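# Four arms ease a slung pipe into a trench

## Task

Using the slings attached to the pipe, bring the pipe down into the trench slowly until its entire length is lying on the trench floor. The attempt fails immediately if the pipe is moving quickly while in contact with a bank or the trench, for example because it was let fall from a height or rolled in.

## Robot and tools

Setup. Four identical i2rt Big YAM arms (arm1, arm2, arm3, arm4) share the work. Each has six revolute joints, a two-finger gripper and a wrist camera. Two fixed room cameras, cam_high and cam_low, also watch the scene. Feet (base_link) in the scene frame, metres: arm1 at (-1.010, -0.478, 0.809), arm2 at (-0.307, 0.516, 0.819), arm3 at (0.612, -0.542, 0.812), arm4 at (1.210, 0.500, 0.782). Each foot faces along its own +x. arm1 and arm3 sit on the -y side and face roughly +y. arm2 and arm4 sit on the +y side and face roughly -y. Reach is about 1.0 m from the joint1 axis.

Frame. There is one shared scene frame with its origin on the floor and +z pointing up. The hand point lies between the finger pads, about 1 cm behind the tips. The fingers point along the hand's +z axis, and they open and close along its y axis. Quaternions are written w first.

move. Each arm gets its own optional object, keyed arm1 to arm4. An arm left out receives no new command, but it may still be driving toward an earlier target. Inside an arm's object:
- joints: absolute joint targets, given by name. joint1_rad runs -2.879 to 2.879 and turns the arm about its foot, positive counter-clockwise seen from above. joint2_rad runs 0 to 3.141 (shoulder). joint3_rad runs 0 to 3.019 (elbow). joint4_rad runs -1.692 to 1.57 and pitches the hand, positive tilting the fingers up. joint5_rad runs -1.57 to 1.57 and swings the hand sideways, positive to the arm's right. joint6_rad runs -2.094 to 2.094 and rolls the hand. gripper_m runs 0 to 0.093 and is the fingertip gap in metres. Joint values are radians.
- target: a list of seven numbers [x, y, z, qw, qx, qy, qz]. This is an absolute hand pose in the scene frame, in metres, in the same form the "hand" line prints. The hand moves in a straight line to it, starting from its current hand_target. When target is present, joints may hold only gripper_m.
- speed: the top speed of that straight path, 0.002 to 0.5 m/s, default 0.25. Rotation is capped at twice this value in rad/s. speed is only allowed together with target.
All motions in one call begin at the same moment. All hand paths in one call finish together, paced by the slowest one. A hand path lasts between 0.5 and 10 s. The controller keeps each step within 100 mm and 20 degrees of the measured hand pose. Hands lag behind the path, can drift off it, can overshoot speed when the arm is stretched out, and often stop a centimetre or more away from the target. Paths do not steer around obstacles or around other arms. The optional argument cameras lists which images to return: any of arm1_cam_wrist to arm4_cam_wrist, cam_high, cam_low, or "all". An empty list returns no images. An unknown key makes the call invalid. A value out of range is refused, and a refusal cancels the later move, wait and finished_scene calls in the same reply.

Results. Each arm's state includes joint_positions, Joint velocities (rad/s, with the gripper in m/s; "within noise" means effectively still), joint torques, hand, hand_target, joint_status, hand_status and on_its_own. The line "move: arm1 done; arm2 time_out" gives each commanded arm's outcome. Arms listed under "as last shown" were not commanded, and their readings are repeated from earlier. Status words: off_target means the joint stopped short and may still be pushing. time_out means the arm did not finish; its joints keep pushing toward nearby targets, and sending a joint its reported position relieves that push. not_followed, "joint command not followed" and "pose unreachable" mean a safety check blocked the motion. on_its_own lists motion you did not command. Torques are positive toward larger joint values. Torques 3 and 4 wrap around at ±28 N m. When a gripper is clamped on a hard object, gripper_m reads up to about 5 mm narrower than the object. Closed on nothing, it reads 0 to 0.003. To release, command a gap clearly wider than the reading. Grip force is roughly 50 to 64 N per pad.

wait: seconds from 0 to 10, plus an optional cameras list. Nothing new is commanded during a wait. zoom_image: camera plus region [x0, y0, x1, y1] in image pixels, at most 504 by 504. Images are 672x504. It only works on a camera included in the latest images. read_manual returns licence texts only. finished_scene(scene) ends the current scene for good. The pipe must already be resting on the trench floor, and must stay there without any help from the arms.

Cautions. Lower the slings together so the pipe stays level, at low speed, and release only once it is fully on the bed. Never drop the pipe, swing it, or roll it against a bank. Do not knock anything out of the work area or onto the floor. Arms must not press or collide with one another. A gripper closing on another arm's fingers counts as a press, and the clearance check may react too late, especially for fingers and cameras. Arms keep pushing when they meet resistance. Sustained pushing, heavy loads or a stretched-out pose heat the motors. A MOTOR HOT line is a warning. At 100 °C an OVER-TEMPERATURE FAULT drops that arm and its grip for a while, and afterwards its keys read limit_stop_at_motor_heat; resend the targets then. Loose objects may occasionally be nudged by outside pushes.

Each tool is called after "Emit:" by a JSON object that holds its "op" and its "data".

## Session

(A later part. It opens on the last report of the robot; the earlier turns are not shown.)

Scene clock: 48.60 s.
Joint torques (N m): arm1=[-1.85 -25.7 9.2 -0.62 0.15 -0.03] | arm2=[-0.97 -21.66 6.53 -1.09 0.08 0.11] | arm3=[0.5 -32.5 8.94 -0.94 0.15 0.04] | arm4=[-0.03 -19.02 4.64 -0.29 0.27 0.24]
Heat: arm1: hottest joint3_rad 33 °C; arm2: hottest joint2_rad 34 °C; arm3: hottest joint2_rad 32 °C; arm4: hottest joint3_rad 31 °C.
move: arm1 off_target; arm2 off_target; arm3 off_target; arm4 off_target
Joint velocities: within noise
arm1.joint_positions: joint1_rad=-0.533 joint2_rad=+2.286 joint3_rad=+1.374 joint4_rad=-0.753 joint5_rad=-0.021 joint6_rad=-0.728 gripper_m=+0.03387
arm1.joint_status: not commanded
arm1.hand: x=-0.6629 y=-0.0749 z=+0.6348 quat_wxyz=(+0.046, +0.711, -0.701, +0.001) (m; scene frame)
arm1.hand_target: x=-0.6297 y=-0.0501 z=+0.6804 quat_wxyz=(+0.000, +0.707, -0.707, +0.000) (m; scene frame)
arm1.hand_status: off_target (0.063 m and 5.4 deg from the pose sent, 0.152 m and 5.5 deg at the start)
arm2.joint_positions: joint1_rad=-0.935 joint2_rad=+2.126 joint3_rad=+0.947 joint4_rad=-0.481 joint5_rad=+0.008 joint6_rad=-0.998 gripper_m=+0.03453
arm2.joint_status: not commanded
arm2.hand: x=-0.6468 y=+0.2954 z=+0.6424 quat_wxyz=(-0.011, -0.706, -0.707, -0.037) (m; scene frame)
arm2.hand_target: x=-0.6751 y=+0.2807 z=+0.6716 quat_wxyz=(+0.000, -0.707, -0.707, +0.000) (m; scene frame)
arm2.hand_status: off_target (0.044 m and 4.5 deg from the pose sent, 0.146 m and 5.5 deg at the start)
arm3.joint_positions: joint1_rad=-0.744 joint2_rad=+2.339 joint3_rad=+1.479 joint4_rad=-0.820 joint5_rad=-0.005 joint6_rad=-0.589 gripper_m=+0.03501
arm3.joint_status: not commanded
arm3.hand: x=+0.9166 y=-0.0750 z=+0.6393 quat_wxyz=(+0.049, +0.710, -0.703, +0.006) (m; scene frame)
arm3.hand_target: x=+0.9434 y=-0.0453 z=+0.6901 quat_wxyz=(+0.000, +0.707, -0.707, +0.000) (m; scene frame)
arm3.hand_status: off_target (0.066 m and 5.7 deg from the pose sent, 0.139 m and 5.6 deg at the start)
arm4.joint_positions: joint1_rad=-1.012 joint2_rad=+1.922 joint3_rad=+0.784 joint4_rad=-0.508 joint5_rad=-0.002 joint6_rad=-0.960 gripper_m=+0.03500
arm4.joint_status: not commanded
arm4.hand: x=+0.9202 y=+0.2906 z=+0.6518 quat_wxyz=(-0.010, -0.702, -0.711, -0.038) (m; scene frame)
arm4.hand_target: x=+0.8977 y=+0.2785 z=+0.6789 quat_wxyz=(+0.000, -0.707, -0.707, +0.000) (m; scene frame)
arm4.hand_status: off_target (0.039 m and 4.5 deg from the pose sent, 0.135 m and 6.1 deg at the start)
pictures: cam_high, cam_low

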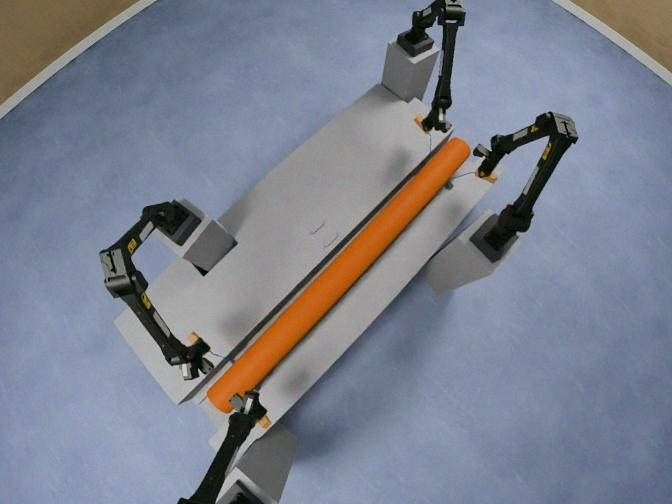

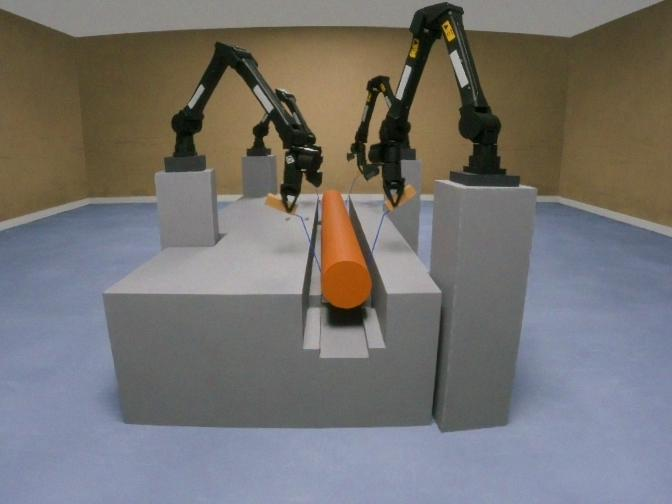

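Emit:
{"op": "move", "data": {"arm1": {"target": [-0.628, -0.046, 0.60, 0, 0.7071, -0.7071, 0], "speed": 0.07}, "arm2": {"target": [-0.679, 0.270, 0.60, 0, 0.7071, 0.7071, 0], "speed": 0.07}, "arm3": {"target": [0.944, -0.041, 0.613, 0, 0.7071, -0.7071, 0], "speed": 0.07}, "arm4": {"target": [0.893, 0.270, 0.60, 0, 0.7071, 0.7071, 0], "speed": 0.07}, "cameras": []}}

Emit:
{"op": "move", "data": {"arm1": {"target": [-0.632, -0.058, 0.525, 0, 0.7071, -0.7071, 0], "speed": 0.045}, "arm2": {"target": [-0.676, 0.274, 0.525, 0, 0.7071, 0.7071, 0], "speed": 0.045}, "arm3": {"target": [0.941, -0.055, 0.535, 0, 0.7071, -0.7071, 0], "speed": 0.045}, "arm4": {"target": [0.896, 0.276, 0.53, 0, 0.7071, 0.7071, 0], "speed": 0.045}, "cameras": ["cam_low"]}}

Emit:
{"op": "move", "data": {"arm1": {"target": [-0.655, -0.085, 0.462, 0, 0.7071, -0.7071, 0], "speed": 0.06}, "arm2": {"target": [-0.668, 0.290, 0.466, 0, 0.7071, 0.7071, 0], "speed": 0.06}, "arm3": {"target": [0.922, -0.085, 0.468, 0, 0.7071, -0.7071, 0], "speed": 0.06}, "arm4": {"target": [0.915, 0.295, 0.468, 0, 0.7071, 0.7071, 0], "speed": 0.06}}}

Scene clock: 57.07 s.
Joint torques (N m): arm1=[-2.37 -25.93 7.54 -0.23 0.22 0.02] | arm2=[-0.73 -22.71 4.44 -0.79 0.04 0.12] | arm3=[0.79 -32.85 7.77 -0.68 0.12 0.05] | arm4=[-0.15 -19.9 3.17 -0.28 0.26 0.25]
Heat: arm1: hottest joint2_rad 34 °C; arm2: hottest joint2_rad 34 °C; arm3: hottest joint2_rad 32 °C; arm4: hottest joint3_rad 31 °C.
move: arm1 off_target; arm2 off_target; arm3 off_target; arm4 off_target
Joint velocities: arm1=[within noise] | arm2=[-0.015 0.005 -0.002 -0.002 -0.037 0.154 0] | arm3=[within noise] | arm4=[within noise]
arm1.joint_positions: joint1_rad=-0.526 joint2_rad=+2.439 joint3_rad=+1.426 joint4_rad=-0.633 joint5_rad=-0.021 joint6_rad=-0.726 gripper_m=+0.03387
arm1.joint_status: not commanded
arm1.hand: x=-0.6609 y=-0.0679 z=+0.5639 quat_wxyz=(+0.037, +0.714, -0.699, +0.000) (m; scene frame)
arm1.hand_target: x=-0.6290 y=-0.0474 z=+0.6003 quat_wxyz=(+0.000, +0.707, -0.707, +0.000) (m; scene frame)
arm1.hand_status: off_target (0.054 m and 4.4 deg from the pose sent, 0.057 m and 5.4 deg at the start)
arm2.joint_positions: joint1_rad=-0.924 joint2_rad=+2.320 joint3_rad=+1.021 joint4_rad=-0.355 joint5_rad=+0.009 joint6_rad=-0.986 gripper_m=+0.03453
arm2.joint_status: not commanded
arm2.hand: x=-0.6517 y=+0.2860 z=+0.5727 quat_wxyz=(-0.009, -0.706, -0.707, -0.035) (m; scene frame)
arm2.hand_target: x=-0.6783 y=+0.2705 z=+0.5995 quat_wxyz=(+0.000, -0.707, -0.707, +0.000) (m; scene frame)
arm2.hand_status: off_target (0.042 m and 4.1 deg from the pose sent, 0.059 m and 4.5 deg at the start)
arm3.joint_positions: joint1_rad=-0.744 joint2_rad=+2.483 joint3_rad=+1.515 joint4_rad=-0.708 joint5_rad=-0.004 joint6_rad=-0.587 gripper_m=+0.03501
arm3.joint_status: not commanded
arm3.hand: x=+0.9153 y=-0.0764 z=+0.5669 quat_wxyz=(+0.047, +0.709, -0.703, +0.006) (m; scene frame)
arm3.hand_target: x=+0.9428 y=-0.0431 z=+0.6134 quat_wxyz=(+0.000, +0.707, -0.707, +0.000) (m; scene frame)
arm3.hand_status: off_target (0.065 m and 5.5 deg from the pose sent, 0.051 m and 5.7 deg at the start)
arm4.joint_positions: joint1_rad=-1.001 joint2_rad=+2.153 joint3_rad=+0.828 joint4_rad=-0.313 joint5_rad=-0.002 joint6_rad=-0.951 gripper_m=+0.03500
arm4.joint_status: not commanded
arm4.hand: x=+0.9186 y=+0.2838 z=+0.5748 quat_wxyz=(-0.009, -0.701, -0.712, -0.034) (m; scene frame)
arm4.hand_target: x=+0.8937 y=+0.2704 z=+0.5992 quat_wxyz=(+0.000, -0.707, -0.707, +0.000) (m; scene frame)
arm4.hand_status: off_target (0.038 m and 4.1 deg from the pose sent, 0.062 m and 4.5 deg at the start)
pictures: none
No camera images: "cameras" was empty.

Scene clock: 59.53 s.
Joint torques (N m): arm1=[-1.32 -19.72 6.99 1.02 0.09 -0.02] | arm2=[-1.26 -17.73 4.21 0.05 -0.05 0.06] | arm3=[0.44 -25.76 6.82 0.35 -0.02 -0.05] | arm4=[-0.5 -14.56 2.61 0.68 0.11 0.15]
Heat: arm1: hottest joint2_rad 34 °C; arm2: hottest joint2_rad 34 °C; arm3: hottest joint2_rad 32 °C; arm4: hottest joint3_rad 31 °C.
move: arm1 off_target; arm2 off_target; arm3 off_target; arm4 off_target
Joint velocities: within noise
arm1.joint_positions: joint1_rad=-0.545 joint2_rad=+2.505 joint3_rad=+1.463 joint4_rad=-0.545 joint5_rad=-0.019 joint6_rad=-0.726 gripper_m=+0.03387
arm1.joint_status: not commanded
arm1.hand: x=-0.6411 y=-0.0624 z=+0.5357 quat_wxyz=(+0.007, +0.708, -0.706, -0.001) (m; scene frame)
arm1.hand_target: x=-0.6322 y=-0.0584 z=+0.5255 quat_wxyz=(+0.000, +0.707, -0.707, +0.000) (m; scene frame)
arm1.hand_status: off_target (0.015 m and 0.8 deg from the pose sent, 0.049 m and 4.4 deg at the start)
arm2.joint_positions: joint1_rad=-0.924 joint2_rad=+2.449 joint3_rad=+1.081 joint4_rad=-0.247 joint5_rad=+0.011 joint6_rad=-0.986 gripper_m=+0.03453
arm2.joint_status: not commanded
arm2.hand: x=-0.6611 y=+0.2795 z=+0.5244 quat_wxyz=(-0.004, -0.707, -0.707, -0.016) (m; scene frame)
arm2.hand_target: x=-0.6759 y=+0.2741 z=+0.5255 quat_wxyz=(+0.000, -0.707, -0.707, +0.000) (m; scene frame)
arm2.hand_status: off_target (0.016 m and 1.9 deg from the pose sent, 0.055 m and 4.1 deg at the start)
arm3.joint_positions: joint1_rad=-0.748 joint2_rad=+2.545 joint3_rad=+1.548 joint4_rad=-0.606 joint5_rad=-0.001 joint6_rad=-0.587 gripper_m=+0.03501
arm3.joint_status: not commanded
arm3.hand: x=+0.9283 y=-0.0622 z=+0.5378 quat_wxyz=(+0.012, +0.708, -0.706, +0.001) (m; scene frame)
arm3.hand_target: x=+0.9408 y=-0.0554 z=+0.5353 quat_wxyz=(+0.000, +0.707, -0.707, +0.000) (m; scene frame)
arm3.hand_status: off_target (0.015 m and 1.4 deg from the pose sent, 0.046 m and 5.5 deg at the start)
arm4.joint_positions: joint1_rad=-1.005 joint2_rad=+2.285 joint3_rad=+0.866 joint4_rad=-0.179 joint5_rad=+0.002 joint6_rad=-0.951 gripper_m=+0.03500
arm4.joint_status: not commanded
arm4.hand: x=+0.9097 y=+0.2800 z=+0.5300 quat_wxyz=(-0.004, -0.703, -0.711, -0.014) (m; scene frame)
arm4.hand_target: x=+0.8960 y=+0.2761 z=+0.5304 quat_wxyz=(+0.000, -0.707, -0.707, +0.000) (m; scene frame)
arm4.hand_status: off_target (0.014 m and 1.8 deg from the pose sent, 0.051 m and 4.1 deg at the start)
pictures: cam_low

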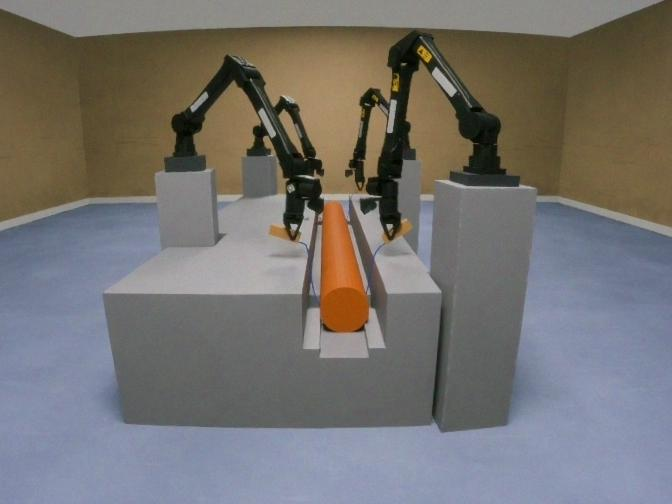

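Scene clock: 61.40 s.
Joint torques (N m): arm1=[-0.91 -18.08 3.48 1.14 0.02 -0.02] | arm2=[-1.61 -13.92 4.3 0.85 0.22 0.2] | arm3=[0.32 -24.29 3.88 0.42 -0.05 -0.06] | arm4=[0.15 -11.4 1.61 1.48 0.16 0.11]
Heat: arm1: hottest joint2_rad 34 °C; arm2: hottest joint2_rad 34 °C; arm3: hottest joint2_rad 32 °C; arm4: hottest joint3_rad 31 °C.
move: arm1 off_target; arm2 off_target; arm3 off_target; arm4 off_target
Joint velocities: within noise
arm1.joint_positions: joint1_rad=-0.546 joint2_rad=+2.600 joint3_rad=+1.457 joint4_rad=-0.398 joint5_rad=-0.018 joint6_rad=-0.726 gripper_m=+0.03387
arm1.joint_status: not commanded
arm1.hand: x=-0.6456 y=-0.0695 z=+0.4843 quat_wxyz=(-0.016, +0.708, -0.706, -0.002) (m; scene frame)
arm1.hand_target: x=-0.6556 y=-0.0854 z=+0.4631 quat_wxyz=(+0.000, +0.707, -0.707, +0.000) (m; scene frame)
arm1.hand_status: off_target (0.029 m and 1.9 deg from the pose sent, 0.078 m and 0.8 deg at the start)
arm2.joint_positions: joint1_rad=-0.942 joint2_rad=+2.553 joint3_rad=+1.111 joint4_rad=-0.159 joint5_rad=+0.005 joint6_rad=-1.021 gripper_m=+0.03453
arm2.joint_status: not commanded
arm2.hand: x=-0.6590 y=+0.2877 z=+0.4834 quat_wxyz=(-0.006, -0.701, -0.713, -0.009) (m; scene frame)
arm2.hand_target: x=-0.6673 y=+0.2904 z=+0.4670 quat_wxyz=(+0.000, -0.707, -0.707, +0.000) (m; scene frame)
arm2.hand_status: off_target (0.020 m and 1.6 deg from the pose sent, 0.060 m and 1.9 deg at the start)
arm3.joint_positions: joint1_rad=-0.751 joint2_rad=+2.643 joint3_rad=+1.533 joint4_rad=-0.455 joint5_rad=+0.000 joint6_rad=-0.589 gripper_m=+0.03501
arm3.joint_status: not commanded
arm3.hand: x=+0.9220 y=-0.0743 z=+0.4812 quat_wxyz=(-0.008, +0.708, -0.706, -0.003) (m; scene frame)
arm3.hand_target: x=+0.9217 y=-0.0853 z=+0.4683 quat_wxyz=(+0.000, +0.707, -0.707, +0.000) (m; scene frame)
arm3.hand_status: off_target (0.017 m and 0.9 deg from the pose sent, 0.074 m and 1.3 deg at the start)
arm4.joint_positions: joint1_rad=-1.028 joint2_rad=+2.426 joint3_rad=+0.874 joint4_rad=-0.032 joint5_rad=+0.001 joint6_rad=-0.960 gripper_m=+0.03500
arm4.joint_status: not commanded
arm4.hand: x=+0.9185 y=+0.2959 z=+0.4810 quat_wxyz=(-0.003, -0.708, -0.706, -0.007) (m; scene frame)
arm4.hand_target: x=+0.9154 y=+0.2953 z=+0.4686 quat_wxyz=(+0.000, -0.707, -0.707, +0.000) (m; scene frame)
arm4.hand_status: off_target (0.013 m and 0.9 deg from the pose sent, 0.064 m and 1.8 deg at the start)
pictures: arm1_cam_wrist, arm2_cam_wrist, arm3_cam_wrist, arm4_cam_wrist, cam_high, cam_low

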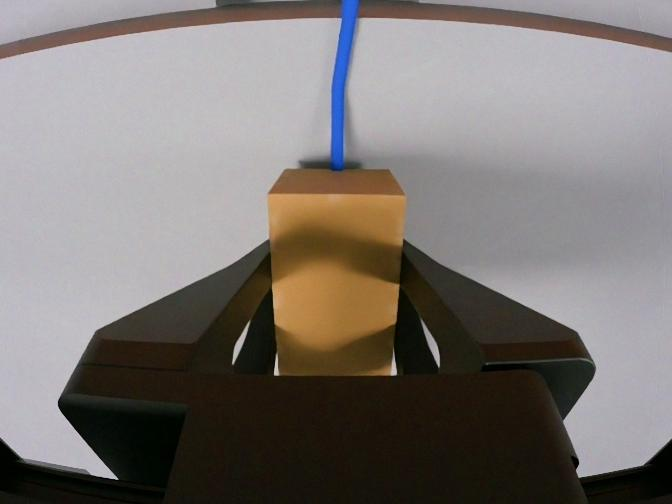

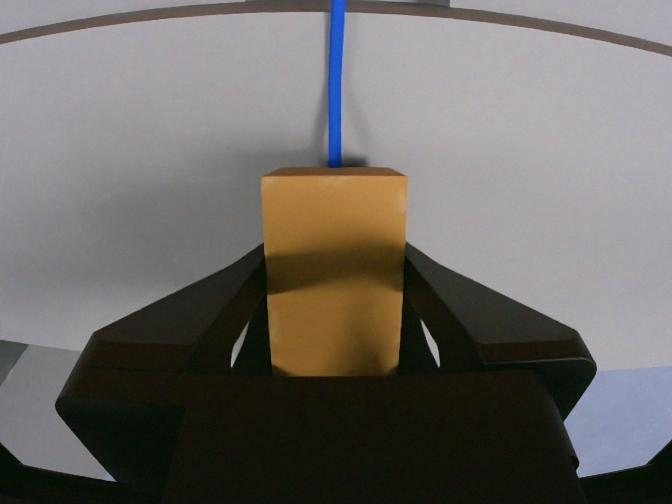

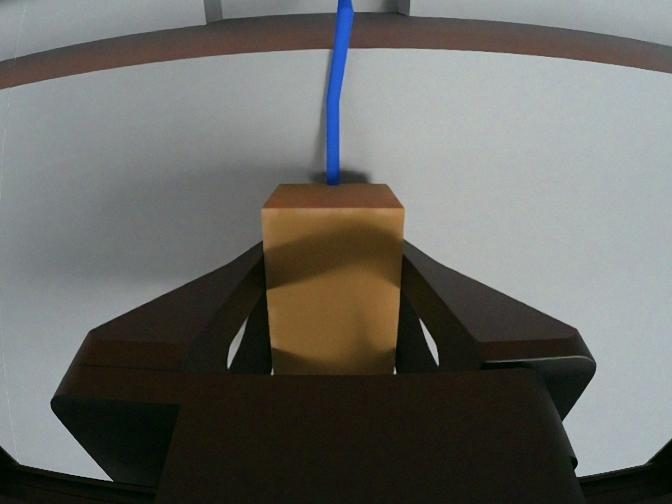

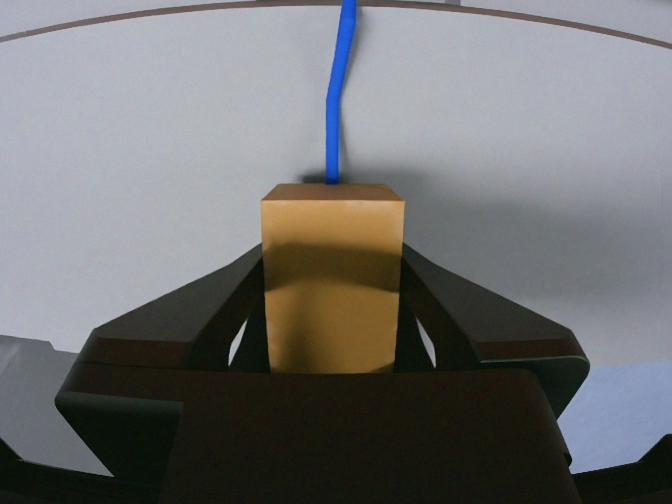

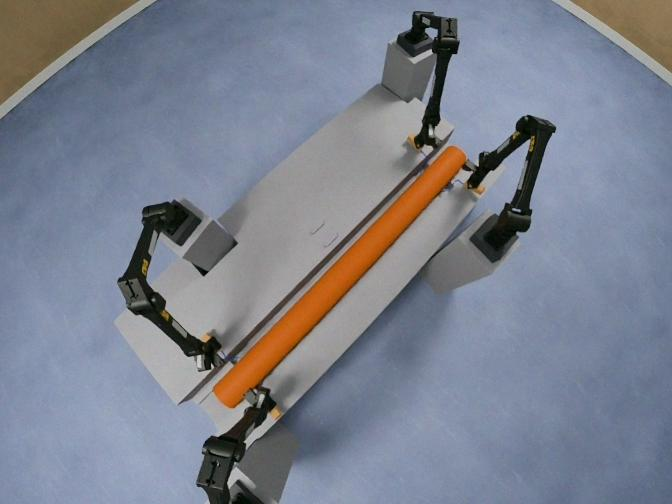

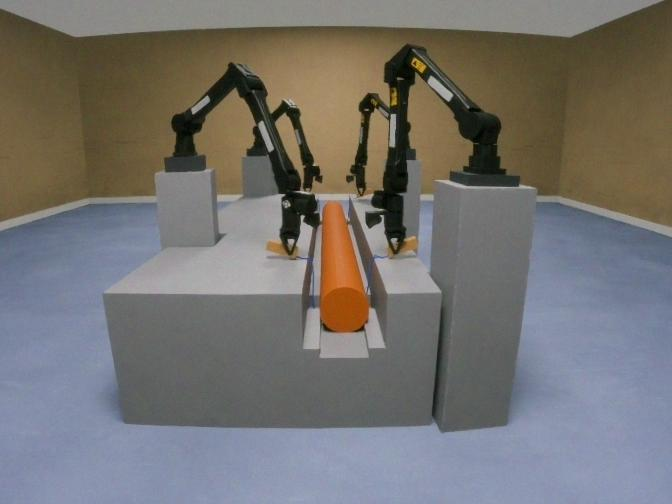

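Emit:
{"op": "move", "data": {"arm1": {"joints": {"gripper_m": 0.06}}, "arm2": {"joints": {"gripper_m": 0.06}}, "arm3": {"joints": {"gripper_m": 0.06}}, "arm4": {"joints": {"gripper_m": 0.06}}, "cameras": ["cam_low"]}}

Emit:
{"op": "finished_scene", "data": {"scene": 2}}

Scene clock: 70.93 s.
Joint torques (N m): arm1=[-0.67 -19.19 3.48 1.06 0.01 -0.06] | arm2=[-1.49 -18.02 2.35 0.08 -0.07 0.2] | arm3=[0.32 -24.47 3.88 0.43 -0.07 -0.05] | arm4=[0.26 -14.8 0.54 0.7 0.09 0.11]
Heat: arm1: hottest joint2_rad 34 °C; arm2: hottest joint2_rad 34 °C; arm3: hottest joint2_rad 33 °C; arm4: hottest joint3_rad 30 °C.
move: arm1 done; arm2 done; arm3 done; arm4 done
Joint velocities: within noise
arm1.joint_positions: joint1_rad=-0.546 joint2_rad=+2.601 joint3_rad=+1.457 joint4_rad=-0.398 joint5_rad=-0.018 joint6_rad=-0.726 gripper_m=+0.05993
arm1.joint_status: all done
arm1.hand: x=-0.6458 y=-0.0698 z=+0.4839 quat_wxyz=(-0.016, +0.708, -0.706, -0.002) (m; scene frame)
arm1.hand_target: x=-0.6555 y=-0.0853 z=+0.4632 quat_wxyz=(+0.000, +0.707, -0.707, +0.000) (m; scene frame)
arm1.hand_status: not commanded
arm2.joint_positions: joint1_rad=-0.942 joint2_rad=+2.597 joint3_rad=+1.131 joint4_rad=-0.138 joint5_rad=+0.012 joint6_rad=-1.022 gripper_m=+0.05995
arm2.joint_status: all done
arm2.hand: x=-0.6565 y=+0.2904 z=+0.4667 quat_wxyz=(-0.004, -0.700, -0.714, -0.011) (m; scene frame)
arm2.hand_target: x=-0.6673 y=+0.2903 z=+0.4671 quat_wxyz=(+0.000, -0.707, -0.707, +0.000) (m; scene frame)
arm2.hand_status: not commanded
arm3.joint_positions: joint1_rad=-0.751 joint2_rad=+2.643 joint3_rad=+1.533 joint4_rad=-0.455 joint5_rad=+0.000 joint6_rad=-0.589 gripper_m=+0.05991
arm3.joint_status: all done
arm3.hand: x=+0.9221 y=-0.0744 z=+0.4812 quat_wxyz=(-0.008, +0.708, -0.706, -0.003) (m; scene frame)
arm3.hand_target: x=+0.9215 y=-0.0852 z=+0.4683 quat_wxyz=(+0.000, +0.707, -0.707, +0.000) (m; scene frame)
arm3.hand_status: not commanded
arm4.joint_positions: joint1_rad=-1.028 joint2_rad=+2.461 joint3_rad=+0.886 joint4_rad=-0.011 joint5_rad=+0.003 joint6_rad=-0.960 gripper_m=+0.05990
arm4.joint_status: all done
arm4.hand: x=+0.9204 y=+0.2974 z=+0.4693 quat_wxyz=(-0.002, -0.708, -0.706, -0.008) (m; scene frame)
arm4.hand_target: x=+0.9153 y=+0.2952 z=+0.4686 quat_wxyz=(+0.000, -0.707, -0.707, +0.000) (m; scene frame)
arm4.hand_status: not commanded
pictures: cam_low

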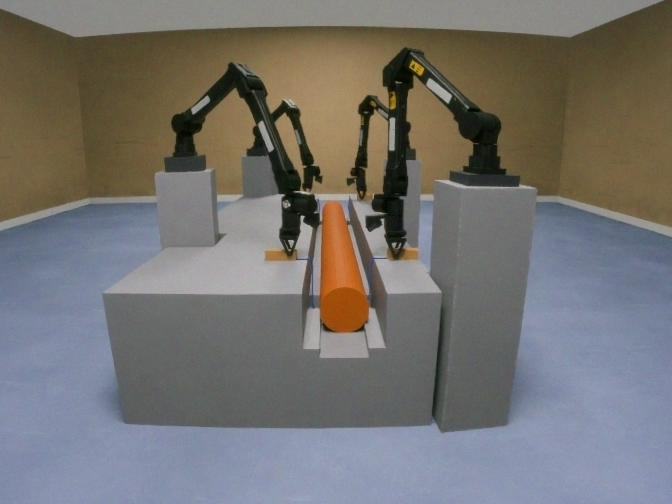

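The scene is finished: the task was done.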